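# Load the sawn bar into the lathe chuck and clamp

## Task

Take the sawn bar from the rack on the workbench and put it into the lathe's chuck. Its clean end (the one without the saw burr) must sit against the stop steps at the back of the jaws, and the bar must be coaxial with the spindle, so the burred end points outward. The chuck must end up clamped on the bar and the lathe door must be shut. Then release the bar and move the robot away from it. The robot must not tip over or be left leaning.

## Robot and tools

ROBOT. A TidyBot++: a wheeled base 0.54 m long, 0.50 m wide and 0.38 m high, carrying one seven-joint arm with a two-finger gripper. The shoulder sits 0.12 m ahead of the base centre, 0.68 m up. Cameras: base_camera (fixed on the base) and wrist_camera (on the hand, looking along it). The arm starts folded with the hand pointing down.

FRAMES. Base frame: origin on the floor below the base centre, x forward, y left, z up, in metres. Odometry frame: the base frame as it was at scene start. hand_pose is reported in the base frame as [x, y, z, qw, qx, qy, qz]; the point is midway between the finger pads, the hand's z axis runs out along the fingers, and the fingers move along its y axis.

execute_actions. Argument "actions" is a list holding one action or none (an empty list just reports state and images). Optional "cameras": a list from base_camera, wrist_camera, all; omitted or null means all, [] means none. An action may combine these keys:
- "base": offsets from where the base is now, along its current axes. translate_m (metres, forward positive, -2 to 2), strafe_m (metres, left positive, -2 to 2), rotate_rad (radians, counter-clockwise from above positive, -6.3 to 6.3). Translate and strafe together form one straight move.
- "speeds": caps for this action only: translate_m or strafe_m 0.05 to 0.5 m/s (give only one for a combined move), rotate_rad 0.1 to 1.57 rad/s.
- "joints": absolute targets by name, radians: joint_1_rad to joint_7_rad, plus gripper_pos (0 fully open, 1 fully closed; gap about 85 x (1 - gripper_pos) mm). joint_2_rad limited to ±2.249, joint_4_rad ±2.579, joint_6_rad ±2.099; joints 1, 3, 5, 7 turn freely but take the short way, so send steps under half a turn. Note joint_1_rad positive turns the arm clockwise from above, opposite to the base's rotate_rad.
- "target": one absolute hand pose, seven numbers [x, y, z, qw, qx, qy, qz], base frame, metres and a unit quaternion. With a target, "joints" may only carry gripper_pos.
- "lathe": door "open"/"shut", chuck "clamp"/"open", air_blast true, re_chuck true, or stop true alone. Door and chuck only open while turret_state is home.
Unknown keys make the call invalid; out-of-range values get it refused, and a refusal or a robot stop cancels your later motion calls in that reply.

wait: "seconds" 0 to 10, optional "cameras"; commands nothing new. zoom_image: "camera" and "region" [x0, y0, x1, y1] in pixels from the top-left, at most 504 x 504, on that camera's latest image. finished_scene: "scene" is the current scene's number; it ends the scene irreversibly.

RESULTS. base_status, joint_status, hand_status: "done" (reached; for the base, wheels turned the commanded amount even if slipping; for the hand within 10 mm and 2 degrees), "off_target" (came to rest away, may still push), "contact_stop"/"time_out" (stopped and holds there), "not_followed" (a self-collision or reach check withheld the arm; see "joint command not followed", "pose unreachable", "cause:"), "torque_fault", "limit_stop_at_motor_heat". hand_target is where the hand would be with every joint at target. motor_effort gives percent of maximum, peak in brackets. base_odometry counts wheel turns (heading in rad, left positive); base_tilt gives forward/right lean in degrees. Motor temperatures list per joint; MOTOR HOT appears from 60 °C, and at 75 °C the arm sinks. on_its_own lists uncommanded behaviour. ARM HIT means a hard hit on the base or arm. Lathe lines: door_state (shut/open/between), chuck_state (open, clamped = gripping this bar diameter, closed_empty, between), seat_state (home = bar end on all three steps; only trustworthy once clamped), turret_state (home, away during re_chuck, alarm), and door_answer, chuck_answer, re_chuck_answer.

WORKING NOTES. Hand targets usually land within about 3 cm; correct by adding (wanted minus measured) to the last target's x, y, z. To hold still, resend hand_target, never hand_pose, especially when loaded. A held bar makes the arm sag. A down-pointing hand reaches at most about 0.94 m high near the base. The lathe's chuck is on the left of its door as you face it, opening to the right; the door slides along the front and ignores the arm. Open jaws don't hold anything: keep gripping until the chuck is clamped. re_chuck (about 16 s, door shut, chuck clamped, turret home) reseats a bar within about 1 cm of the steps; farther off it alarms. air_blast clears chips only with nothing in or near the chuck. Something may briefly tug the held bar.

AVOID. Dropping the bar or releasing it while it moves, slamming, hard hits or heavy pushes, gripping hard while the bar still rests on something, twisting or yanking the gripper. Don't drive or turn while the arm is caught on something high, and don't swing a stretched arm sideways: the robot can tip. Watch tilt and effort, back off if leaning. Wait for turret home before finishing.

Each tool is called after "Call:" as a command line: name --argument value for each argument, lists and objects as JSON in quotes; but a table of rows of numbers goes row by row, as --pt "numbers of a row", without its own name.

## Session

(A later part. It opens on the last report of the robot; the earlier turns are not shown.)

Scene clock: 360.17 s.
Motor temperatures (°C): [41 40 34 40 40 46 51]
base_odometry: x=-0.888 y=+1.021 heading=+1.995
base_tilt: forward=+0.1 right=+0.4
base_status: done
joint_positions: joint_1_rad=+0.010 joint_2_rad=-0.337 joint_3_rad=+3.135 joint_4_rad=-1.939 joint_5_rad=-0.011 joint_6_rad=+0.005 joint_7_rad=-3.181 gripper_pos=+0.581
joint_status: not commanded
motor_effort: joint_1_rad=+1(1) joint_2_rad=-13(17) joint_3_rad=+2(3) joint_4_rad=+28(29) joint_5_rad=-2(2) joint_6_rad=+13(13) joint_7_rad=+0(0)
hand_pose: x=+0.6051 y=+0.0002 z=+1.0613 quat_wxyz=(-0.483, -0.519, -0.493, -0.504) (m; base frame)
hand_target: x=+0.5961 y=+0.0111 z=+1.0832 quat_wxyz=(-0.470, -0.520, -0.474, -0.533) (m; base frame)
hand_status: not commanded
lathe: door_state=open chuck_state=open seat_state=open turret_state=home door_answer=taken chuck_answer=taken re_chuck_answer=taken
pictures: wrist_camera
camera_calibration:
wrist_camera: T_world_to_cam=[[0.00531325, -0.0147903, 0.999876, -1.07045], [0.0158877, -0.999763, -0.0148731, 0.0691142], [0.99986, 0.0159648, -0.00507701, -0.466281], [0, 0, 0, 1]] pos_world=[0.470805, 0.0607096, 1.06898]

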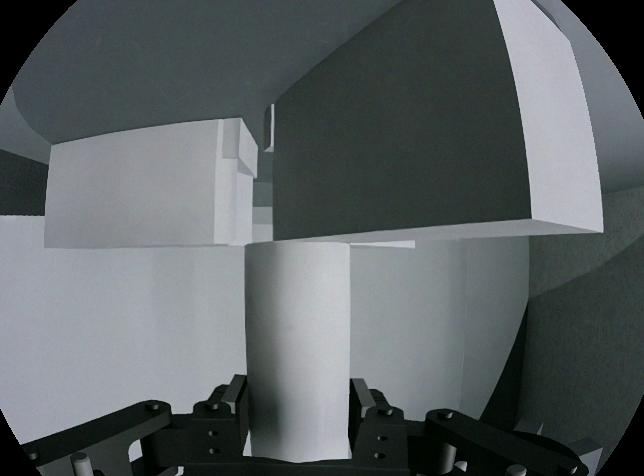

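Call:
execute_actions --actions '[{"base":{"strafe_m":-0.035},"speeds":{"strafe_m":0.1}}]' --cameras '["wrist_camera","base_camera"]'

Scene clock: 404.43 s.
Motor temperatures (°C): [41 40 33 40 40 46 51]
base_odometry: x=-0.856 y=+1.035 heading=+1.995
base_tilt: forward=+0.0 right=+0.5
base_status: done
joint_positions: joint_1_rad=+0.009 joint_2_rad=-0.337 joint_3_rad=+3.132 joint_4_rad=-1.939 joint_5_rad=-0.011 joint_6_rad=+0.005 joint_7_rad=-3.181 gripper_pos=+0.581
joint_status: not commanded
motor_effort: joint_1_rad=+0(1) joint_2_rad=-13(15) joint_3_rad=+1(3) joint_4_rad=+28(29) joint_5_rad=-2(2) joint_6_rad=+12(13) joint_7_rad=+0(0)
hand_pose: x=+0.6051 y=+0.0026 z=+1.0612 quat_wxyz=(-0.482, -0.518, -0.494, -0.505) (m; base frame)
hand_target: x=+0.5961 y=+0.0111 z=+1.0832 quat_wxyz=(-0.470, -0.520, -0.474, -0.533) (m; base frame)
hand_status: not commanded
lathe: door_state=open chuck_state=open seat_state=open turret_state=home door_answer=taken chuck_answer=taken re_chuck_answer=taken
pictures: base_camera, wrist_camera
camera_calibration:
wrist_camera: T_world_to_cam=[[0.00538149, -0.0136214, 0.999893, -1.07045], [0.019923, -0.999707, -0.0137261, 0.0678528], [0.999787, 0.0199948, -0.00510853, -0.466212], [0, 0, 0, 1]] pos_world=[0.470522, 0.0625736, 1.06889]

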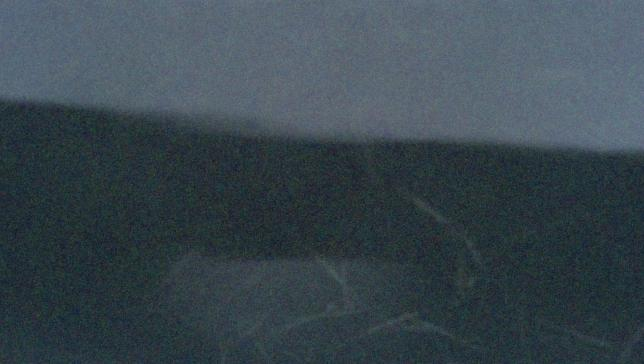

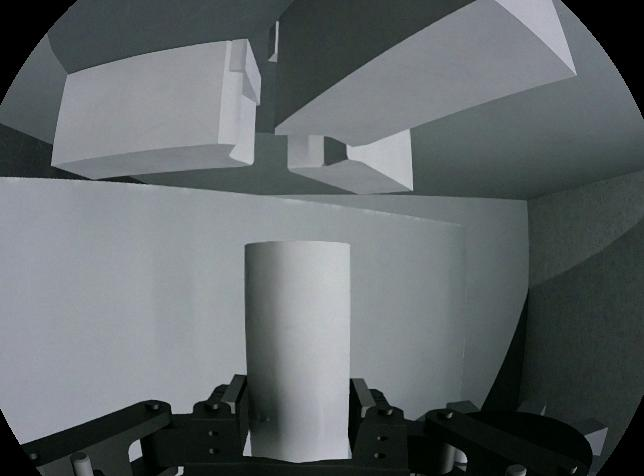

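Call:
zoom_image --camera "wrist_camera" --region '[200, 100, 440, 220]'

Scaled by 2.100.

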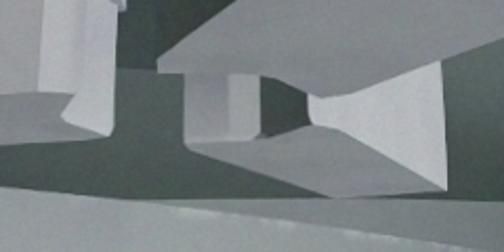

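Call:
zoom_image --camera "wrist_camera" --region '[270, 120, 370, 200]'

Call:
zoom_image --camera "wrist_camera" --region '[190, 120, 290, 200]'

Scaled by 5.040.

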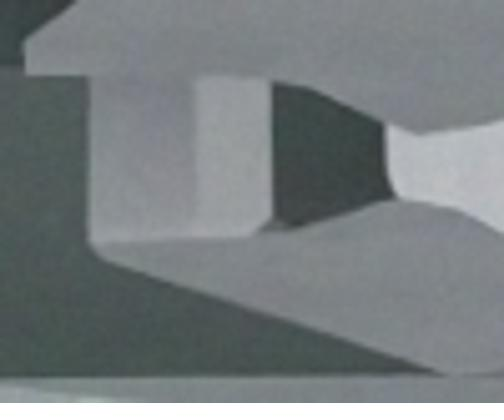

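Scaled by 5.040.

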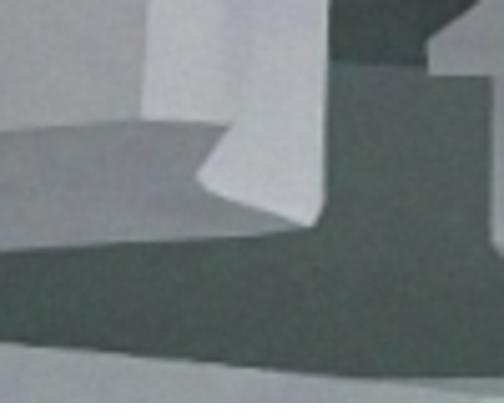

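Call:
execute_actions --actions '[{"base":{"strafe_m":0.040},"speeds":{"strafe_m":0.08}}]' --cameras '["wrist_camera"]'

Scene clock: 426.37 s.
Motor temperatures (°C): [41 40 33 40 40 46 51]
base_odometry: x=-0.892 y=+1.019 heading=+1.995
base_tilt: forward=+0.1 right=+0.5
base_status: done
joint_positions: joint_1_rad=+0.014 joint_2_rad=-0.337 joint_3_rad=+3.139 joint_4_rad=-1.939 joint_5_rad=-0.011 joint_6_rad=+0.005 joint_7_rad=-3.181 gripper_pos=+0.581
joint_status: not commanded
motor_effort: joint_1_rad=-4(6) joint_2_rad=-13(15) joint_3_rad=-3(6) joint_4_rad=+29(30) joint_5_rad=-2(2) joint_6_rad=+13(14) joint_7_rad=+0(0)
hand_pose: x=+0.6051 y=-0.0037 z=+1.0611 quat_wxyz=(-0.484, -0.522, -0.491, -0.503) (m; base frame)
hand_target: x=+0.5961 y=+0.0111 z=+1.0832 quat_wxyz=(-0.470, -0.520, -0.474, -0.533) (m; base frame)
hand_status: not commanded
lathe: door_state=open chuck_state=open seat_state=open turret_state=home door_answer=taken chuck_answer=taken re_chuck_answer=taken
pictures: wrist_camera
camera_calibration:
wrist_camera: T_world_to_cam=[[0.00566455, -0.0162972, 0.999851, -1.07049], [0.00871451, -0.999828, -0.0163462, 0.071118], [0.999946, 0.00880581, -0.00552155, -0.46584], [0, 0, 0, 1]] pos_world=[0.471259, 0.0577618, 1.06892]

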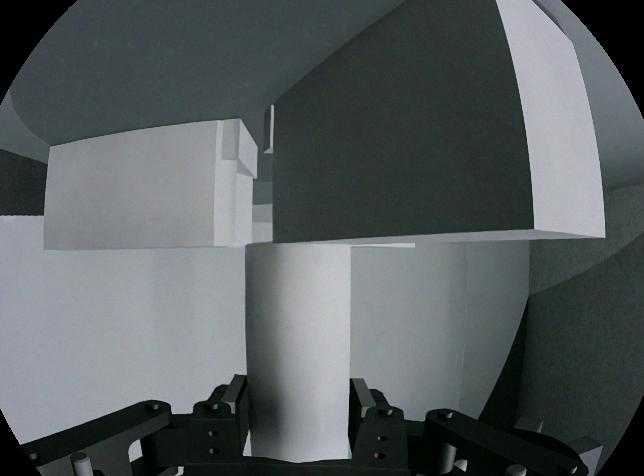

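Call:
execute_actions --actions '[{"base":{"translate_m":-0.004},"speeds":{"translate_m":0.05}}]' --cameras '[]'

Call:
execute_actions --actions '[{"base":{"translate_m":-0.003},"speeds":{"translate_m":0.05}}]' --cameras '["wrist_camera"]'

Scene clock: 433.47 s.
Motor temperatures (°C): [41 40 33 40 40 46 51]
base_odometry: x=-0.891 y=+1.015 heading=+1.995
base_tilt: forward=+0.0 right=+0.4
base_status: done
joint_positions: joint_1_rad=+0.013 joint_2_rad=-0.338 joint_3_rad=+3.139 joint_4_rad=-1.939 joint_5_rad=-0.011 joint_6_rad=+0.005 joint_7_rad=-3.181 gripper_pos=+0.581
joint_status: not commanded
motor_effort: joint_1_rad=-1(6) joint_2_rad=-14(18) joint_3_rad=-1(5) joint_4_rad=+29(29) joint_5_rad=-2(2) joint_6_rad=+13(13) joint_7_rad=+0(0)
hand_pose: x=+0.6050 y=-0.0035 z=+1.0612 quat_wxyz=(-0.484, -0.521, -0.491, -0.503) (m; base frame)
hand_target: x=+0.5961 y=+0.0111 z=+1.0832 quat_wxyz=(-0.470, -0.520, -0.474, -0.533) (m; base frame)
hand_status: not commanded
lathe: door_state=open chuck_state=open seat_state=open turret_state=home door_answer=taken chuck_answer=taken re_chuck_answer=taken
pictures: none
No camera images: "cameras" was empty.

Scene clock: 434.00 s.
Motor temperatures (°C): [41 40 33 40 40 46 51]
base_odometry: x=-0.890 y=+1.012 heading=+1.995
base_tilt: forward=+0.0 right=+0.4
base_status: done
joint_positions: joint_1_rad=+0.012 joint_2_rad=-0.338 joint_3_rad=+3.137 joint_4_rad=-1.939 joint_5_rad=-0.011 joint_6_rad=+0.005 joint_7_rad=-3.181 gripper_pos=+0.581
joint_status: not commanded
motor_effort: joint_1_rad=+0(2) joint_2_rad=-13(17) joint_3_rad=+1(3) joint_4_rad=+28(30) joint_5_rad=-2(2) joint_6_rad=+12(14) joint_7_rad=+0(0)
hand_pose: x=+0.6049 y=-0.0021 z=+1.0610 quat_wxyz=(-0.483, -0.521, -0.492, -0.503) (m; base frame)
hand_target: x=+0.5961 y=+0.0111 z=+1.0832 quat_wxyz=(-0.470, -0.520, -0.474, -0.533) (m; base frame)
hand_status: not commanded
lathe: door_state=open chuck_state=open seat_state=open turret_state=home door_answer=taken chuck_answer=taken re_chuck_answer=taken
pictures: wrist_camera
camera_calibration:
wrist_camera: T_world_to_cam=[[0.00578936, -0.01587, 0.999857, -1.07052], [0.0117025, -0.999805, -0.0159369, 0.0704888], [0.999915, 0.0117931, -0.00560251, -0.465486], [0, 0, 0, 1]] pos_world=[0.470819, 0.0589754, 1.06888]

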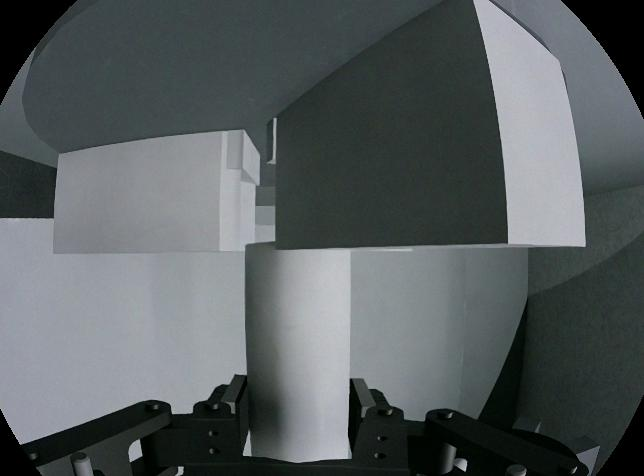

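Call:
execute_actions --actions '[{"base":{"translate_m":-0.002},"speeds":{"translate_m":0.05}}]' --cameras '["wrist_camera"]'

Scene clock: 435.23 s.
Motor temperatures (°C): [41 40 33 40 40 46 51]
base_odometry: x=-0.889 y=+1.010 heading=+1.995
base_tilt: forward=+0.0 right=+0.5
base_status: done
joint_positions: joint_1_rad=+0.012 joint_2_rad=-0.338 joint_3_rad=+3.137 joint_4_rad=-1.940 joint_5_rad=-0.011 joint_6_rad=+0.005 joint_7_rad=-3.181 gripper_pos=+0.581
joint_status: not commanded
motor_effort: joint_1_rad=+0(2) joint_2_rad=-12(17) joint_3_rad=+1(3) joint_4_rad=+28(30) joint_5_rad=-2(2) joint_6_rad=+13(13) joint_7_rad=+0(1)
hand_pose: x=+0.6049 y=-0.0016 z=+1.0608 quat_wxyz=(-0.483, -0.521, -0.492, -0.503) (m; base frame)
hand_target: x=+0.5961 y=+0.0111 z=+1.0832 quat_wxyz=(-0.470, -0.520, -0.474, -0.533) (m; base frame)
hand_status: not commanded
lathe: door_state=open chuck_state=open seat_state=open turret_state=home door_answer=taken chuck_answer=taken re_chuck_answer=taken
pictures: wrist_camera
camera_calibration:
wrist_camera: T_world_to_cam=[[0.00619016, -0.0156933, 0.999858, -1.07056], [0.01249, -0.999798, -0.0157697, 0.0702832], [0.999903, 0.0125858, -0.0059929, -0.465095], [0, 0, 0, 1]] pos_world=[0.470799, 0.0593219, 1.06873]

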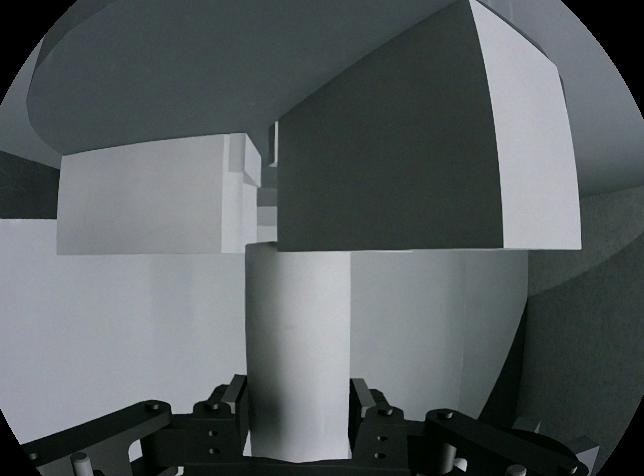

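Call:
execute_actions --actions '[{"base":{"strafe_m":0.006},"speeds":{"strafe_m":0.05}}]' --cameras '["wrist_camera"]'

Scene clock: 436.33 s.
Motor temperatures (°C): [41 40 33 40 40 46 51]
base_odometry: x=-0.894 y=+1.008 heading=+1.995
base_tilt: forward=+0.0 right=+0.5
base_status: done
joint_positions: joint_1_rad=+0.011 joint_2_rad=-0.338 joint_3_rad=+3.134 joint_4_rad=-1.940 joint_5_rad=-0.011 joint_6_rad=+0.005 joint_7_rad=-3.181 gripper_pos=+0.581
joint_status: not commanded
motor_effort: joint_1_rad=+0(2) joint_2_rad=-13(15) joint_3_rad=+1(3) joint_4_rad=+28(29) joint_5_rad=-2(2) joint_6_rad=+13(13) joint_7_rad=+0(0)
hand_pose: x=+0.6049 y=+0.0004 z=+1.0608 quat_wxyz=(-0.482, -0.520, -0.493, -0.504) (m; base frame)
hand_target: x=+0.5961 y=+0.0111 z=+1.0832 quat_wxyz=(-0.470, -0.520, -0.474, -0.533) (m; base frame)
hand_status: not commanded
lathe: door_state=open chuck_state=open seat_state=open turret_state=home door_answer=taken chuck_answer=taken re_chuck_answer=taken
pictures: wrist_camera
camera_calibration:
wrist_camera: T_world_to_cam=[[0.00625218, -0.0147762, 0.999871, -1.07057], [0.0158922, -0.999763, -0.014874, 0.0692682], [0.999854, 0.0159832, -0.00601588, -0.465044], [0, 0, 0, 1]] pos_world=[0.470568, 0.0608658, 1.06866]

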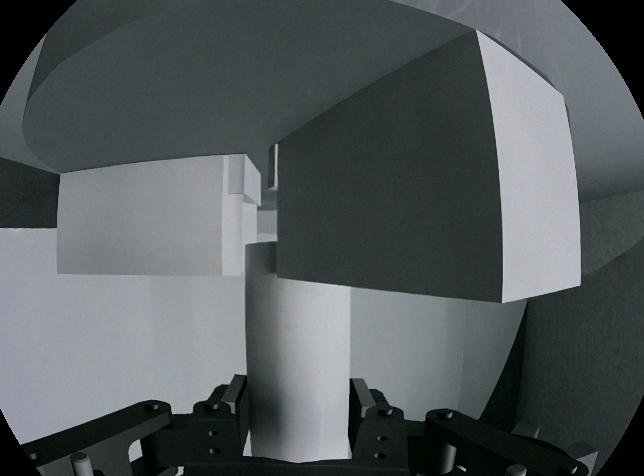

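Call:
execute_actions --actions '[{"base":{"strafe_m":0.010},"speeds":{"strafe_m":0.05}}]' --cameras '["wrist_camera"]'

Scene clock: 438.23 s.
Motor temperatures (°C): [41 40 33 40 40 46 51]
base_odometry: x=-0.904 y=+1.003 heading=+1.995
base_tilt: forward=+0.0 right=+0.5
base_status: done
joint_positions: joint_1_rad=+0.010 joint_2_rad=-0.338 joint_3_rad=+3.131 joint_4_rad=-1.940 joint_5_rad=-0.011 joint_6_rad=+0.004 joint_7_rad=-3.181 gripper_pos=+0.581
joint_status: not commanded
motor_effort: joint_1_rad=+0(1) joint_2_rad=-14(15) joint_3_rad=+1(3) joint_4_rad=+28(29) joint_5_rad=-2(2) joint_6_rad=+13(13) joint_7_rad=+0(0)
hand_pose: x=+0.6048 y=+0.0027 z=+1.0608 quat_wxyz=(-0.482, -0.518, -0.494, -0.505) (m; base frame)
hand_target: x=+0.5961 y=+0.0111 z=+1.0832 quat_wxyz=(-0.470, -0.520, -0.474, -0.533) (m; base frame)
hand_status: not commanded
lathe: door_state=open chuck_state=open seat_state=open turret_state=home door_answer=taken chuck_answer=taken re_chuck_answer=taken
pictures: wrist_camera
camera_calibration:
wrist_camera: T_world_to_cam=[[0.00640926, -0.0137288, 0.999885, -1.07059], [0.01983, -0.999707, -0.0138535, 0.0681054], [0.999783, 0.0199165, -0.00613514, -0.464885], [0, 0, 0, 1]] pos_world=[0.470295, 0.0626464, 1.06856]

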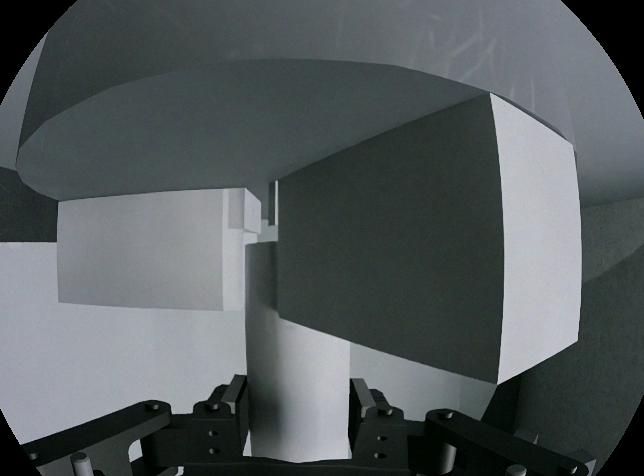

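Call:
zoom_image --camera "wrist_camera" --region '[200, 170, 320, 270]'

Scaled by 4.200.

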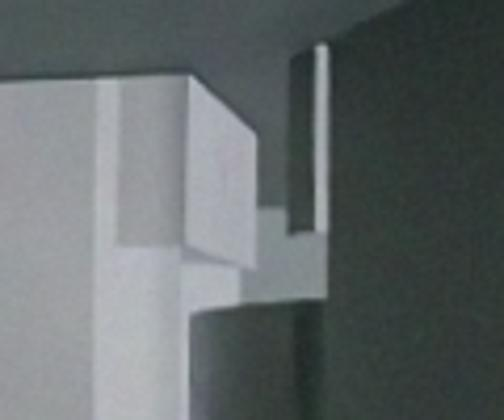

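Call:
execute_actions --actions '[{"base":{"strafe_m":0.004},"speeds":{"strafe_m":0.05}}]' --cameras '["wrist_camera"]'

Call:
zoom_image --camera "wrist_camera" --region '[200, 170, 320, 270]'

Scene clock: 440.17 s.
Motor temperatures (°C): [41 40 33 40 40 46 51]
base_odometry: x=-0.907 y=+1.002 heading=+1.996
base_tilt: forward=+0.0 right=+0.4
base_status: done
joint_positions: joint_1_rad=+0.010 joint_2_rad=-0.338 joint_3_rad=+3.131 joint_4_rad=-1.940 joint_5_rad=-0.011 joint_6_rad=+0.004 joint_7_rad=-3.181 gripper_pos=+0.581
joint_status: not commanded
motor_effort: joint_1_rad=+0(1) joint_2_rad=-14(15) joint_3_rad=+0(3) joint_4_rad=+28(29) joint_5_rad=-2(2) joint_6_rad=+13(13) joint_7_rad=+0(0)
hand_pose: x=+0.6048 y=+0.0027 z=+1.0608 quat_wxyz=(-0.482, -0.518, -0.495, -0.505) (m; base frame)
hand_target: x=+0.5961 y=+0.0111 z=+1.0832 quat_wxyz=(-0.470, -0.520, -0.474, -0.533) (m; base frame)
hand_status: not commanded
lathe: door_state=open chuck_state=open seat_state=open turret_state=home door_answer=taken chuck_answer=taken re_chuck_answer=taken
pictures: wrist_camera
camera_calibration:
wrist_camera: T_world_to_cam=[[0.00641014, -0.0137187, 0.999885, -1.07059], [0.0198871, -0.999706, -0.0138438, 0.068092], [0.999782, 0.0199736, -0.00613543, -0.464884], [0, 0, 0, 1]] pos_world=[0.470291, 0.0626702, 1.06856]

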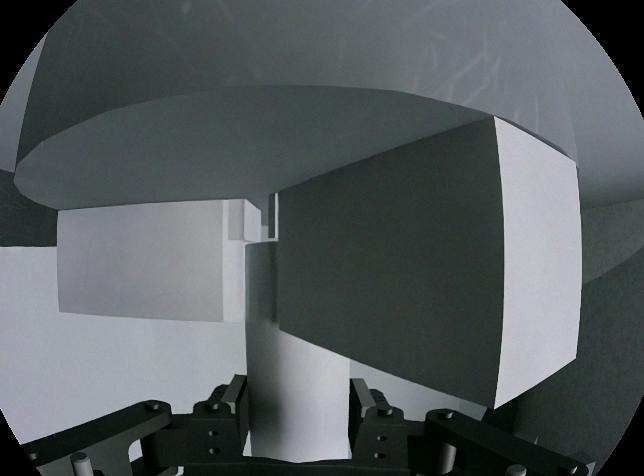

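Scaled by 4.200.

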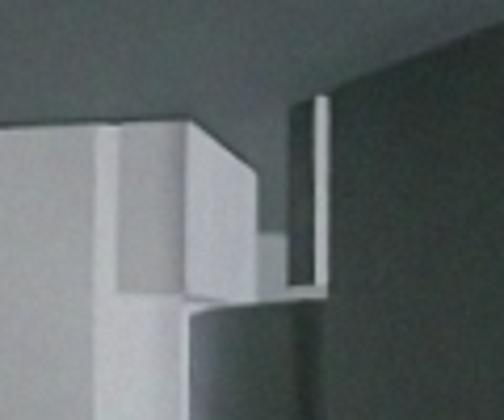

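Call:
execute_actions --actions '[{"base":{"strafe_m":0.003},"speeds":{"strafe_m":0.05}}]' --cameras '["wrist_camera"]'

Call:
zoom_image --camera "wrist_camera" --region '[200, 170, 320, 270]'

Scene clock: 442.80 s.
Motor temperatures (°C): [41 40 33 40 40 46 51]
base_odometry: x=-0.910 y=+1.000 heading=+1.995
base_tilt: forward=+0.0 right=+0.5
base_status: done
joint_positions: joint_1_rad=+0.011 joint_2_rad=-0.338 joint_3_rad=+3.134 joint_4_rad=-1.940 joint_5_rad=-0.011 joint_6_rad=+0.004 joint_7_rad=-3.181 gripper_pos=+0.581
joint_status: not commanded
motor_effort: joint_1_rad=-1(5) joint_2_rad=-14(15) joint_3_rad=+0(5) joint_4_rad=+29(30) joint_5_rad=-2(2) joint_6_rad=+13(14) joint_7_rad=+0(0)
hand_pose: x=+0.6049 y=+0.0006 z=+1.0608 quat_wxyz=(-0.482, -0.519, -0.493, -0.504) (m; base frame)
hand_target: x=+0.5961 y=+0.0111 z=+1.0832 quat_wxyz=(-0.470, -0.520, -0.474, -0.533) (m; base frame)
hand_status: not commanded
lathe: door_state=open chuck_state=open seat_state=open turret_state=home door_answer=taken chuck_answer=taken re_chuck_answer=taken
pictures: wrist_camera
camera_calibration:
wrist_camera: T_world_to_cam=[[0.00644056, -0.0147153, 0.999871, -1.0706], [0.0163799, -0.999756, -0.0148192, 0.0691743], [0.999845, 0.0164732, -0.00619795, -0.464846], [0, 0, 0, 1]] pos_world=[0.470536, 0.0610607, 1.06861]

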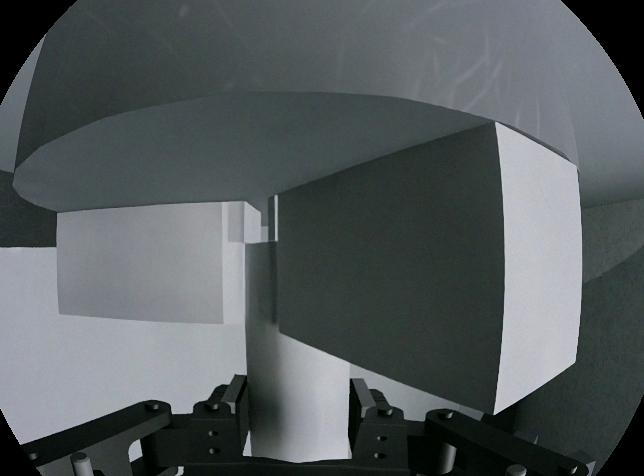

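Scaled by 4.200.

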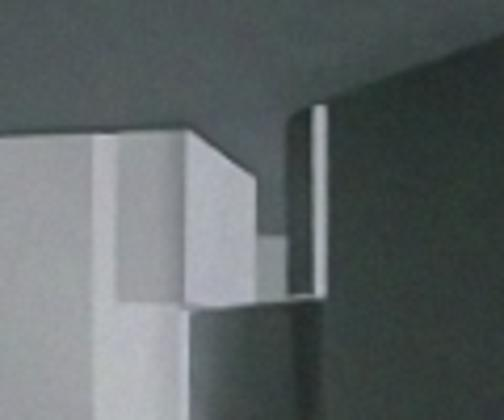

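Call:
execute_actions --actions '[{"joints":{"gripper_pos":0.64}}]' --cameras '[]'

Call:
execute_actions --actions '[{"lathe":{"chuck":"clamp"}}]' --cameras '[]'

Call:
wait --seconds 1.5 --cameras '["wrist_camera"]'

Scene clock: 444.73 s.
Motor temperatures (°C): [41 40 33 40 40 46 51]
base_odometry: x=-0.910 y=+1.000 heading=+1.995
base_tilt: forward=+0.1 right=+0.5
base_status: not commanded
joint_positions: joint_1_rad=+0.011 joint_2_rad=-0.338 joint_3_rad=+3.134 joint_4_rad=-1.940 joint_5_rad=-0.011 joint_6_rad=+0.004 joint_7_rad=-3.181 gripper_pos=+0.581
joint_status: gripper_pos off_target (ended at +0.581, target +0.640)
motor_effort: joint_1_rad=-1(1) joint_2_rad=-14(14) joint_3_rad=+0(1) joint_4_rad=+28(29) joint_5_rad=-2(2) joint_6_rad=+13(13) joint_7_rad=+0(1)
hand_pose: x=+0.6049 y=+0.0006 z=+1.0608 quat_wxyz=(-0.482, -0.519, -0.493, -0.504) (m; base frame)
hand_target: x=+0.5961 y=+0.0111 z=+1.0832 quat_wxyz=(-0.470, -0.520, -0.474, -0.533) (m; base frame)
hand_status: not commanded
lathe: door_state=open chuck_state=open seat_state=open turret_state=home door_answer=taken chuck_answer=taken re_chuck_answer=taken
pictures: none
No camera images: "cameras" was empty.

Scene clock: 445.03 s.
Motor temperatures (°C): [41 40 33 40 40 46 51]
base_odometry: x=-0.910 y=+1.000 heading=+1.995
base_tilt: forward=+0.0 right=+0.4
base_status: not commanded
joint_positions: joint_1_rad=+0.011 joint_2_rad=-0.337 joint_3_rad=+3.134 joint_4_rad=-1.940 joint_5_rad=-0.011 joint_6_rad=+0.004 joint_7_rad=-3.181 gripper_pos=+0.581
joint_status: not commanded
motor_effort: joint_1_rad=-3(3) joint_2_rad=-18(18) joint_3_rad=-3(3) joint_4_rad=+29(30) joint_5_rad=-2(2) joint_6_rad=+13(13) joint_7_rad=+0(0)
hand_pose: x=+0.6050 y=+0.0006 z=+1.0605 quat_wxyz=(-0.482, -0.520, -0.493, -0.504) (m; base frame)
hand_target: x=+0.5961 y=+0.0111 z=+1.0832 quat_wxyz=(-0.470, -0.520, -0.474, -0.533) (m; base frame)
hand_status: not commanded
lathe: door_state=open chuck_state=between seat_state=open turret_state=home door_answer=taken chuck_answer=taken re_chuck_answer=taken
pictures: none
No camera images: "cameras" was empty.

Scene clock: 446.53 s.
Motor temperatures (°C): [41 40 33 40 40 46 51]
base_odometry: x=-0.910 y=+1.000 heading=+1.995
base_tilt: forward=+0.1 right=+0.5
base_status: not commanded
joint_positions: joint_1_rad=+0.010 joint_2_rad=-0.330 joint_3_rad=+3.134 joint_4_rad=-1.934 joint_5_rad=-0.007 joint_6_rad=+0.004 joint_7_rad=-3.181 gripper_pos=+0.581
joint_status: not commanded
motor_effort: joint_1_rad=-1(3) joint_2_rad=-19(18) joint_3_rad=+1(3) joint_4_rad=+27(30) joint_5_rad=-5(2) joint_6_rad=+11(13) joint_7_rad=-3(0)
hand_pose: x=+0.6080 y=+0.0009 z=+1.0602 quat_wxyz=(-0.482, -0.519, -0.495, -0.503) (m; base frame)
hand_target: x=+0.5961 y=+0.0111 z=+1.0832 quat_wxyz=(-0.470, -0.520, -0.474, -0.533) (m; base frame)
hand_status: not commanded
wait: 1.50 s; at rest by 0.67 s
lathe: door_state=open chuck_state=clamped seat_state=open turret_state=home door_answer=taken chuck_answer=taken re_chuck_answer=taken
pictures: wrist_camera
camera_calibration:
wrist_camera: T_world_to_cam=[[0.00907888, -0.011166, 0.999896, -1.07173], [0.017089, -0.99979, -0.01132, 0.065263], [0.999813, 0.01719, -0.00888615, -0.4651], [0, 0, 0, 1]] pos_world=[0.473628, 0.0612774, 1.06823]

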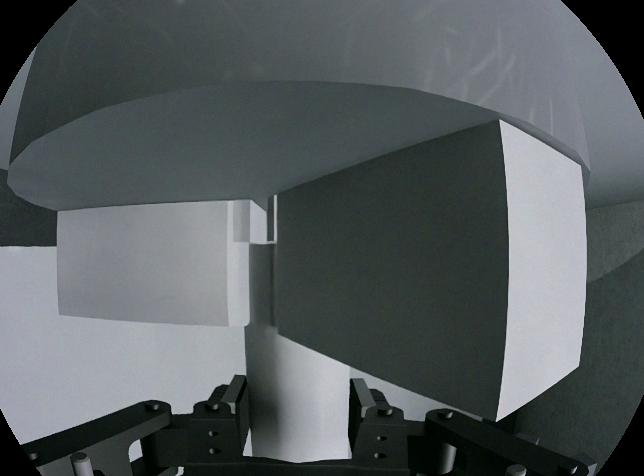

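Call:
execute_actions --actions '[{"joints":{"gripper_pos":0.5}}]' --cameras '[]'

Call:
execute_actions --actions '[{"joints":{"gripper_pos":0.2}}]' --cameras '["wrist_camera"]'

Scene clock: 448.17 s.
Motor temperatures (°C): [41 40 33 40 40 46 51]
base_odometry: x=-0.910 y=+1.000 heading=+1.996
base_tilt: forward=+0.0 right=+0.4
base_status: not commanded
joint_positions: joint_1_rad=+0.010 joint_2_rad=-0.335 joint_3_rad=+3.134 joint_4_rad=-1.935 joint_5_rad=-0.007 joint_6_rad=+0.003 joint_7_rad=-3.190 gripper_pos=+0.500
joint_status: all done
motor_effort: joint_1_rad=+0(1) joint_2_rad=-12(21) joint_3_rad=+0(1) joint_4_rad=+27(31) joint_5_rad=-2(5) joint_6_rad=+11(14) joint_7_rad=+0(3)
hand_pose: x=+0.6061 y=+0.0009 z=+1.0617 quat_wxyz=(-0.481, -0.521, -0.492, -0.506) (m; base frame)
hand_target: x=+0.5961 y=+0.0111 z=+1.0832 quat_wxyz=(-0.470, -0.520, -0.474, -0.533) (m; base frame)
hand_status: not commanded
lathe: door_state=open chuck_state=clamped seat_state=open turret_state=home door_answer=taken chuck_answer=taken re_chuck_answer=taken
pictures: none
No camera images: "cameras" was empty.

Scene clock: 448.87 s.
Motor temperatures (°C): [41 40 33 40 40 46 51]
base_odometry: x=-0.910 y=+1.000 heading=+1.996
base_tilt: forward=+0.1 right=+0.4
base_status: not commanded
joint_positions: joint_1_rad=+0.010 joint_2_rad=-0.342 joint_3_rad=+3.134 joint_4_rad=-1.921 joint_5_rad=-0.007 joint_6_rad=+0.003 joint_7_rad=-3.190 gripper_pos=+0.200
joint_status: all done
motor_effort: joint_1_rad=+0(0) joint_2_rad=-10(12) joint_3_rad=+1(1) joint_4_rad=+24(26) joint_5_rad=-2(2) joint_6_rad=+10(11) joint_7_rad=+0(0)
hand_pose: x=+0.6034 y=+0.0010 z=+1.0742 quat_wxyz=(-0.486, -0.515, -0.487, -0.511) (m; base frame)
hand_target: x=+0.5961 y=+0.0111 z=+1.0832 quat_wxyz=(-0.470, -0.520, -0.474, -0.533) (m; base frame)
hand_status: not commanded
lathe: door_state=open chuck_state=clamped seat_state=open turret_state=home door_answer=taken chuck_answer=taken re_chuck_answer=taken
pictures: wrist_camera
camera_calibration:
wrist_camera: T_world_to_cam=[[-0.0152228, -0.0199559, 0.999685, -1.07077], [0.0173548, -0.999655, -0.0196911, 0.0744021], [0.999734, 0.0170496, 0.0155639, -0.486612], [0, 0, 0, 1]] pos_world=[0.468891, 0.0613049, 1.07947]

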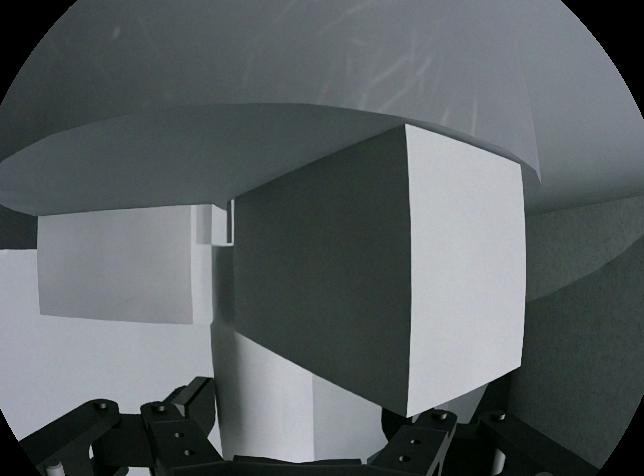

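Call:
execute_actions --actions '[{"joints":{"joint_2_rad":-0.338}}]' --cameras '["wrist_camera"]'

Scene clock: 451.90 s.
Motor temperatures (°C): [41 40 33 40 40 46 51]
base_odometry: x=-0.910 y=+1.000 heading=+1.996
base_tilt: forward=+0.0 right=+0.4
base_status: not commanded
joint_positions: joint_1_rad=+0.010 joint_2_rad=-0.341 joint_3_rad=+3.134 joint_4_rad=-1.921 joint_5_rad=-0.007 joint_6_rad=+0.003 joint_7_rad=-3.190 gripper_pos=+0.200
joint_status: all done
motor_effort: joint_1_rad=+0(0) joint_2_rad=-9(10) joint_3_rad=+1(1) joint_4_rad=+23(24) joint_5_rad=-2(2) joint_6_rad=+9(9) joint_7_rad=+0(0)
hand_pose: x=+0.6037 y=+0.0010 z=+1.0739 quat_wxyz=(-0.486, -0.515, -0.487, -0.511) (m; base frame)
hand_target: x=+0.6048 y=+0.0111 z=+1.0726 quat_wxyz=(-0.465, -0.526, -0.479, -0.527) (m; base frame)
hand_status: not commanded
lathe: door_state=open chuck_state=clamped seat_state=open turret_state=home door_answer=taken chuck_answer=taken re_chuck_answer=taken
pictures: wrist_camera
camera_calibration:
wrist_camera: T_world_to_cam=[[-0.014459, -0.019964, 0.999696, -1.07087], [0.0173399, -0.999655, -0.0197124, 0.0744182], [0.999745, 0.0170496, 0.0148002, -0.486116], [0, 0, 0, 1]] pos_world=[0.469218, 0.0613017, 1.07921]

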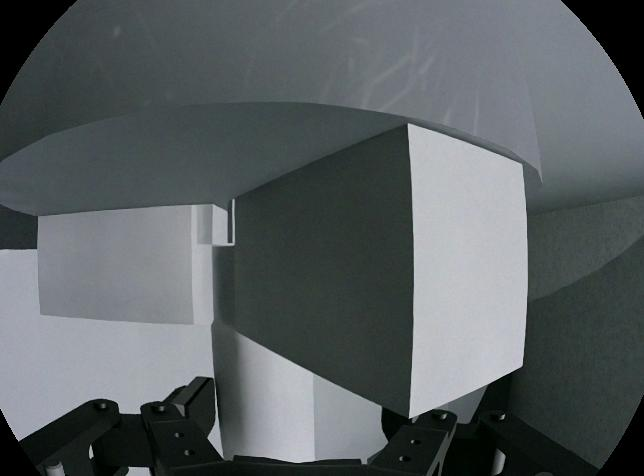

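Call:
execute_actions --actions '[{"joints":{"joint_2_rad":-0.323}}]' --cameras '["wrist_camera"]'

Scene clock: 453.00 s.
Motor temperatures (°C): [41 40 33 40 40 46 51]
base_odometry: x=-0.910 y=+1.000 heading=+1.996
base_tilt: forward=+0.1 right=+0.4
base_status: not commanded
joint_positions: joint_1_rad=+0.010 joint_2_rad=-0.338 joint_3_rad=+3.134 joint_4_rad=-1.921 joint_5_rad=-0.007 joint_6_rad=+0.003 joint_7_rad=-3.190 gripper_pos=+0.200
joint_status: all done
motor_effort: joint_1_rad=+0(0) joint_2_rad=-9(10) joint_3_rad=+1(1) joint_4_rad=+23(24) joint_5_rad=-2(2) joint_6_rad=+8(9) joint_7_rad=+0(0)
hand_pose: x=+0.6050 y=+0.0010 z=+1.0723 quat_wxyz=(-0.485, -0.516, -0.488, -0.510) (m; base frame)
hand_target: x=+0.6106 y=+0.0111 z=+1.0653 quat_wxyz=(-0.461, -0.530, -0.482, -0.523) (m; base frame)
hand_status: not commanded
lathe: door_state=open chuck_state=clamped seat_state=open turret_state=home door_answer=taken chuck_answer=taken re_chuck_answer=taken
pictures: wrist_camera
camera_calibration:
wrist_camera: T_world_to_cam=[[-0.0112273, -0.0199965, 0.999737, -1.07129], [0.017276, -0.999655, -0.0198009, 0.0744861], [0.999788, 0.0170492, 0.0115689, -0.483918], [0, 0, 0, 1]] pos_world=[0.470501, 0.0612888, 1.07808]

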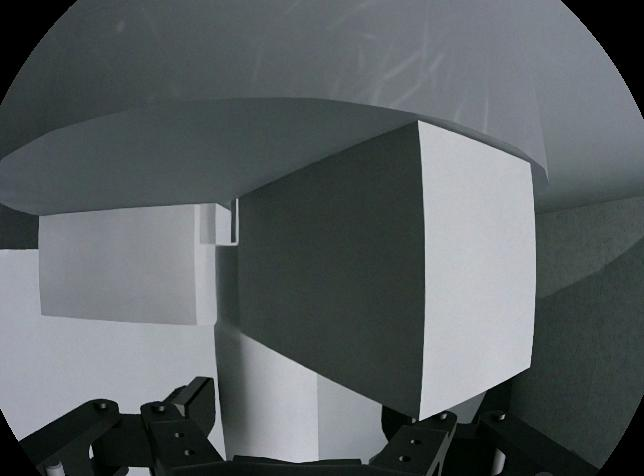

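Call:
execute_actions --actions '[{"joints":{"joint_2_rad":-0.305}}]' --cameras '["wrist_camera"]'

Scene clock: 454.13 s.
Motor temperatures (°C): [41 40 33 40 40 46 51]
base_odometry: x=-0.910 y=+1.000 heading=+1.996
base_tilt: forward=+0.0 right=+0.5
base_status: not commanded
joint_positions: joint_1_rad=+0.010 joint_2_rad=-0.326 joint_3_rad=+3.134 joint_4_rad=-1.921 joint_5_rad=-0.007 joint_6_rad=+0.003 joint_7_rad=-3.190 gripper_pos=+0.200
joint_status: all done
motor_effort: joint_1_rad=+0(0) joint_2_rad=-10(11) joint_3_rad=+0(2) joint_4_rad=+23(23) joint_5_rad=-2(2) joint_6_rad=+9(9) joint_7_rad=+0(0)
hand_pose: x=+0.6097 y=+0.0009 z=+1.0663 quat_wxyz=(-0.482, -0.519, -0.491, -0.507) (m; base frame)
hand_target: x=+0.6175 y=+0.0111 z=+1.0564 quat_wxyz=(-0.457, -0.535, -0.486, -0.518) (m; base frame)
hand_status: not commanded
lathe: door_state=open chuck_state=clamped seat_state=open turret_state=home door_answer=taken chuck_answer=taken re_chuck_answer=taken
pictures: wrist_camera
camera_calibration:
wrist_camera: T_world_to_cam=[[0.000994807, -0.0201196, 0.999797, -1.07279], [0.017032, -0.999652, -0.0201336, 0.0747419], [0.999854, 0.0170486, -0.000651784, -0.475605], [0, 0, 0, 1]] pos_world=[0.47533, 0.0612403, 1.07376]

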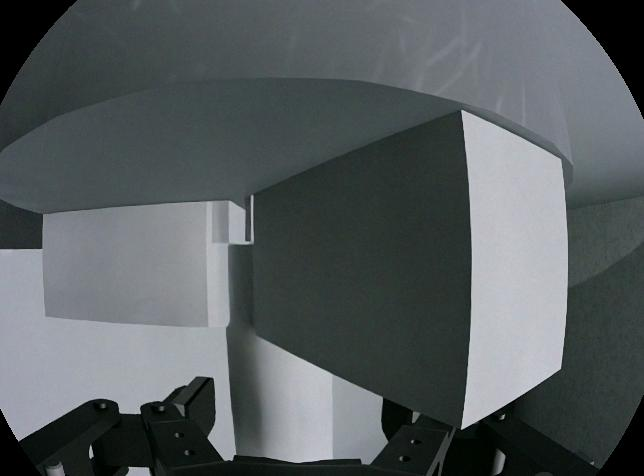

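Call:
execute_actions --actions '[{"base":{"translate_m":-0.08},"speeds":{"translate_m":0.1}}]' --cameras '["wrist_camera"]'

Scene clock: 456.77 s.
Motor temperatures (°C): [41 40 33 40 40 46 51]
base_odometry: x=-0.877 y=+0.927 heading=+1.995
base_tilt: forward=+0.0 right=+0.5
base_status: done
joint_positions: joint_1_rad=+0.010 joint_2_rad=-0.318 joint_3_rad=+3.134 joint_4_rad=-1.920 joint_5_rad=-0.007 joint_6_rad=+0.003 joint_7_rad=-3.190 gripper_pos=+0.200
joint_status: not commanded
motor_effort: joint_1_rad=+0(0) joint_2_rad=-10(12) joint_3_rad=+1(2) joint_4_rad=+23(24) joint_5_rad=-2(2) joint_6_rad=+9(9) joint_7_rad=+0(0)
hand_pose: x=+0.6129 y=+0.0009 z=+1.0624 quat_wxyz=(-0.480, -0.521, -0.493, -0.505) (m; base frame)
hand_target: x=+0.6175 y=+0.0111 z=+1.0564 quat_wxyz=(-0.457, -0.535, -0.486, -0.518) (m; base frame)
hand_status: not commanded
lathe: door_state=open chuck_state=clamped seat_state=open turret_state=home door_answer=taken chuck_answer=taken re_chuck_answer=taken
pictures: wrist_camera
camera_calibration:
wrist_camera: T_world_to_cam=[[0.00907437, -0.0202021, 0.999755, -1.07374], [0.0168688, -0.999651, -0.0203531, 0.0749101], [0.999817, 0.0170494, -0.00873042, -0.470163], [0, 0, 0, 1]] pos_world=[0.478557, 0.0612081, 1.0709]

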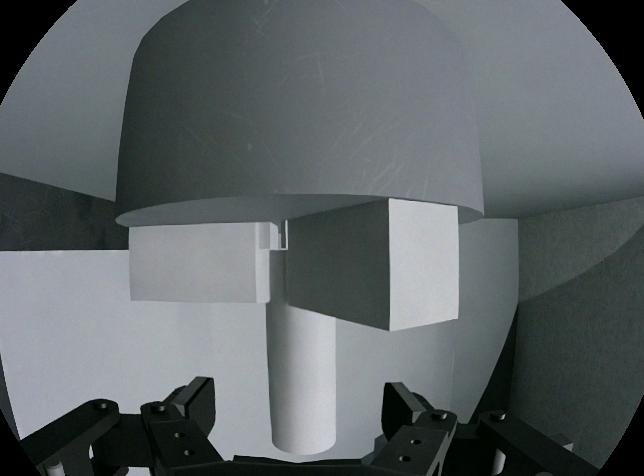

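Call:
execute_actions --actions '[{"base":{"translate_m":-0.45},"speeds":{"translate_m":0.4}}]' --cameras '["base_camera"]'

Call:
execute_actions --actions '[{"lathe":{"door":"shut"}}]' --cameras '[]'

Call:
wait --seconds 3 --cameras '[]'

Scene clock: 459.93 s.
Motor temperatures (°C): [41 40 33 40 40 46 51]
base_odometry: x=-0.692 y=+0.517 heading=+1.995
base_tilt: forward=+0.1 right=+0.5
base_status: done
joint_positions: joint_1_rad=+0.010 joint_2_rad=-0.313 joint_3_rad=+3.134 joint_4_rad=-1.920 joint_5_rad=-0.007 joint_6_rad=+0.003 joint_7_rad=-3.190 gripper_pos=+0.200
joint_status: not commanded
motor_effort: joint_1_rad=+0(1) joint_2_rad=-10(13) joint_3_rad=+1(2) joint_4_rad=+24(24) joint_5_rad=-2(2) joint_6_rad=+9(9) joint_7_rad=+0(0)
hand_pose: x=+0.6145 y=+0.0009 z=+1.0603 quat_wxyz=(-0.479, -0.522, -0.494, -0.504) (m; base frame)
hand_target: x=+0.6175 y=+0.0111 z=+1.0564 quat_wxyz=(-0.457, -0.535, -0.486, -0.518) (m; base frame)
hand_status: not commanded
lathe: door_state=open chuck_state=clamped seat_state=open turret_state=home door_answer=taken chuck_answer=taken re_chuck_answer=taken
pictures: base_camera

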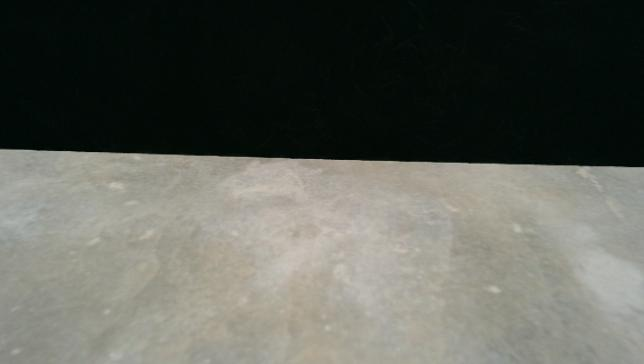

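Scene clock: 460.23 s.
Motor temperatures (°C): [41 40 33 40 40 46 51]
base_odometry: x=-0.692 y=+0.517 heading=+1.995
base_tilt: forward=+0.1 right=+0.4
base_status: not commanded
joint_positions: joint_1_rad=+0.010 joint_2_rad=-0.313 joint_3_rad=+3.134 joint_4_rad=-1.920 joint_5_rad=-0.007 joint_6_rad=+0.003 joint_7_rad=-3.190 gripper_pos=+0.200
joint_status: not commanded
motor_effort: joint_1_rad=+0(0) joint_2_rad=-10(10) joint_3_rad=+1(2) joint_4_rad=+23(23) joint_5_rad=-2(2) joint_6_rad=+9(9) joint_7_rad=+0(0)
hand_pose: x=+0.6145 y=+0.0009 z=+1.0603 quat_wxyz=(-0.479, -0.522, -0.494, -0.504) (m; base frame)
hand_target: x=+0.6175 y=+0.0111 z=+1.0564 quat_wxyz=(-0.457, -0.535, -0.486, -0.518) (m; base frame)
hand_status: not commanded
lathe: door_state=between chuck_state=clamped seat_state=open turret_state=home door_answer=taken chuck_answer=taken re_chuck_answer=taken
pictures: none
No camera images: "cameras" was empty.

Scene clock: 463.23 s.
Motor temperatures (°C): [41 40 33 40 40 46 51]
base_odometry: x=-0.692 y=+0.517 heading=+1.995
base_tilt: forward=+0.0 right=+0.5
base_status: not commanded
joint_positions: joint_1_rad=+0.010 joint_2_rad=-0.313 joint_3_rad=+3.134 joint_4_rad=-1.920 joint_5_rad=-0.007 joint_6_rad=+0.003 joint_7_rad=-3.190 gripper_pos=+0.200
joint_status: not commanded
motor_effort: joint_1_rad=+0(0) joint_2_rad=-10(10) joint_3_rad=+1(2) joint_4_rad=+23(23) joint_5_rad=-2(2) joint_6_rad=+9(9) joint_7_rad=+0(0)
hand_pose: x=+0.6145 y=+0.0009 z=+1.0603 quat_wxyz=(-0.479, -0.522, -0.494, -0.504) (m; base frame)
hand_target: x=+0.6175 y=+0.0111 z=+1.0564 quat_wxyz=(-0.457, -0.535, -0.486, -0.518) (m; base frame)
hand_status: not commanded
wait: 3.00 s; at rest by 0.27 s
lathe: door_state=shut chuck_state=clamped seat_state=open turret_state=home door_answer=taken chuck_answer=taken re_chuck_answer=taken
pictures: none
No camera images: "cameras" was empty.

Call:
execute_actions --actions '[{"lathe":{"re_chuck":true}}]' --cameras '[]'

Call:
wait --seconds 10 --cameras '[]'

Call:
wait --seconds 7 --cameras '["wrist_camera"]'

Scene clock: 464.07 s.
Motor temperatures (°C): [41 40 33 40 40 46 51]
base_odometry: x=-0.692 y=+0.517 heading=+1.995
base_tilt: forward=+0.0 right=+0.5
base_status: not commanded
joint_positions: joint_1_rad=+0.010 joint_2_rad=-0.313 joint_3_rad=+3.134 joint_4_rad=-1.920 joint_5_rad=-0.007 joint_6_rad=+0.003 joint_7_rad=-3.190 gripper_pos=+0.200
joint_status: not commanded
motor_effort: joint_1_rad=+0(0) joint_2_rad=-10(10) joint_3_rad=+1(1) joint_4_rad=+23(23) joint_5_rad=-2(2) joint_6_rad=+8(9) joint_7_rad=+0(0)
hand_pose: x=+0.6145 y=+0.0009 z=+1.0603 quat_wxyz=(-0.479, -0.522, -0.494, -0.504) (m; base frame)
hand_target: x=+0.6175 y=+0.0111 z=+1.0564 quat_wxyz=(-0.457, -0.535, -0.486, -0.518) (m; base frame)
hand_status: not commanded
lathe: door_state=shut chuck_state=clamped seat_state=open turret_state=away door_answer=taken chuck_answer=taken re_chuck_answer=taken
pictures: none
No camera images: "cameras" was empty.

Scene clock: 474.07 s.
Motor temperatures (°C): [41 40 33 40 40 46 51]
base_odometry: x=-0.692 y=+0.517 heading=+1.995
base_tilt: forward=+0.0 right=+0.5
base_status: not commanded
joint_positions: joint_1_rad=+0.010 joint_2_rad=-0.313 joint_3_rad=+3.134 joint_4_rad=-1.920 joint_5_rad=-0.007 joint_6_rad=+0.003 joint_7_rad=-3.190 gripper_pos=+0.200
joint_status: not commanded
motor_effort: joint_1_rad=+0(0) joint_2_rad=-10(10) joint_3_rad=+1(1) joint_4_rad=+23(23) joint_5_rad=-2(2) joint_6_rad=+9(9) joint_7_rad=+0(0)
hand_pose: x=+0.6145 y=+0.0009 z=+1.0603 quat_wxyz=(-0.479, -0.522, -0.494, -0.504) (m; base frame)
hand_target: x=+0.6175 y=+0.0111 z=+1.0564 quat_wxyz=(-0.457, -0.535, -0.486, -0.518) (m; base frame)
hand_status: not commanded
wait: 10.00 s; at rest by 0.27 s
lathe: door_state=shut chuck_state=clamped seat_state=home turret_state=away door_answer=taken chuck_answer=taken re_chuck_answer=taken
pictures: none
No camera images: "cameras" was empty.

Scene clock: 481.07 s.
Motor temperatures (°C): [41 40 33 40 40 46 51]
base_odometry: x=-0.692 y=+0.517 heading=+1.995
base_tilt: forward=+0.1 right=+0.5
base_status: not commanded
joint_positions: joint_1_rad=+0.010 joint_2_rad=-0.313 joint_3_rad=+3.134 joint_4_rad=-1.920 joint_5_rad=-0.007 joint_6_rad=+0.003 joint_7_rad=-3.190 gripper_pos=+0.200
joint_status: not commanded
motor_effort: joint_1_rad=+0(0) joint_2_rad=-10(10) joint_3_rad=+1(1) joint_4_rad=+23(23) joint_5_rad=-2(2) joint_6_rad=+9(9) joint_7_rad=+0(0)
hand_pose: x=+0.6145 y=+0.0009 z=+1.0603 quat_wxyz=(-0.479, -0.522, -0.494, -0.504) (m; base frame)
hand_target: x=+0.6175 y=+0.0111 z=+1.0564 quat_wxyz=(-0.457, -0.535, -0.486, -0.518) (m; base frame)
hand_status: not commanded
wait: 7.00 s; at rest by 0.27 s
lathe: door_state=shut chuck_state=clamped seat_state=home turret_state=home door_answer=taken chuck_answer=taken re_chuck_answer=taken
pictures: wrist_camera
camera_calibration:
wrist_camera: T_world_to_cam=[[0.0133343, -0.0202455, 0.999706, -1.07423], [0.0167821, -0.99965, -0.0204682, 0.0749985], [0.99977, 0.0170501, -0.0129899, -0.467289], [0, 0, 0, 1]] pos_world=[0.480247, 0.0611912, 1.06938]

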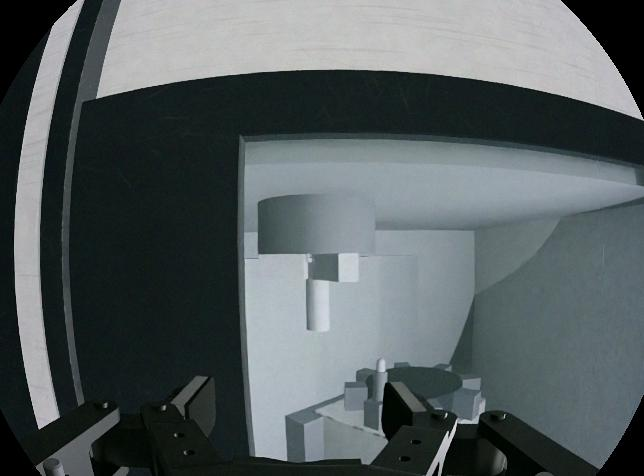

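Call:
finished_scene --scene 1

The scene is finished: the task was done.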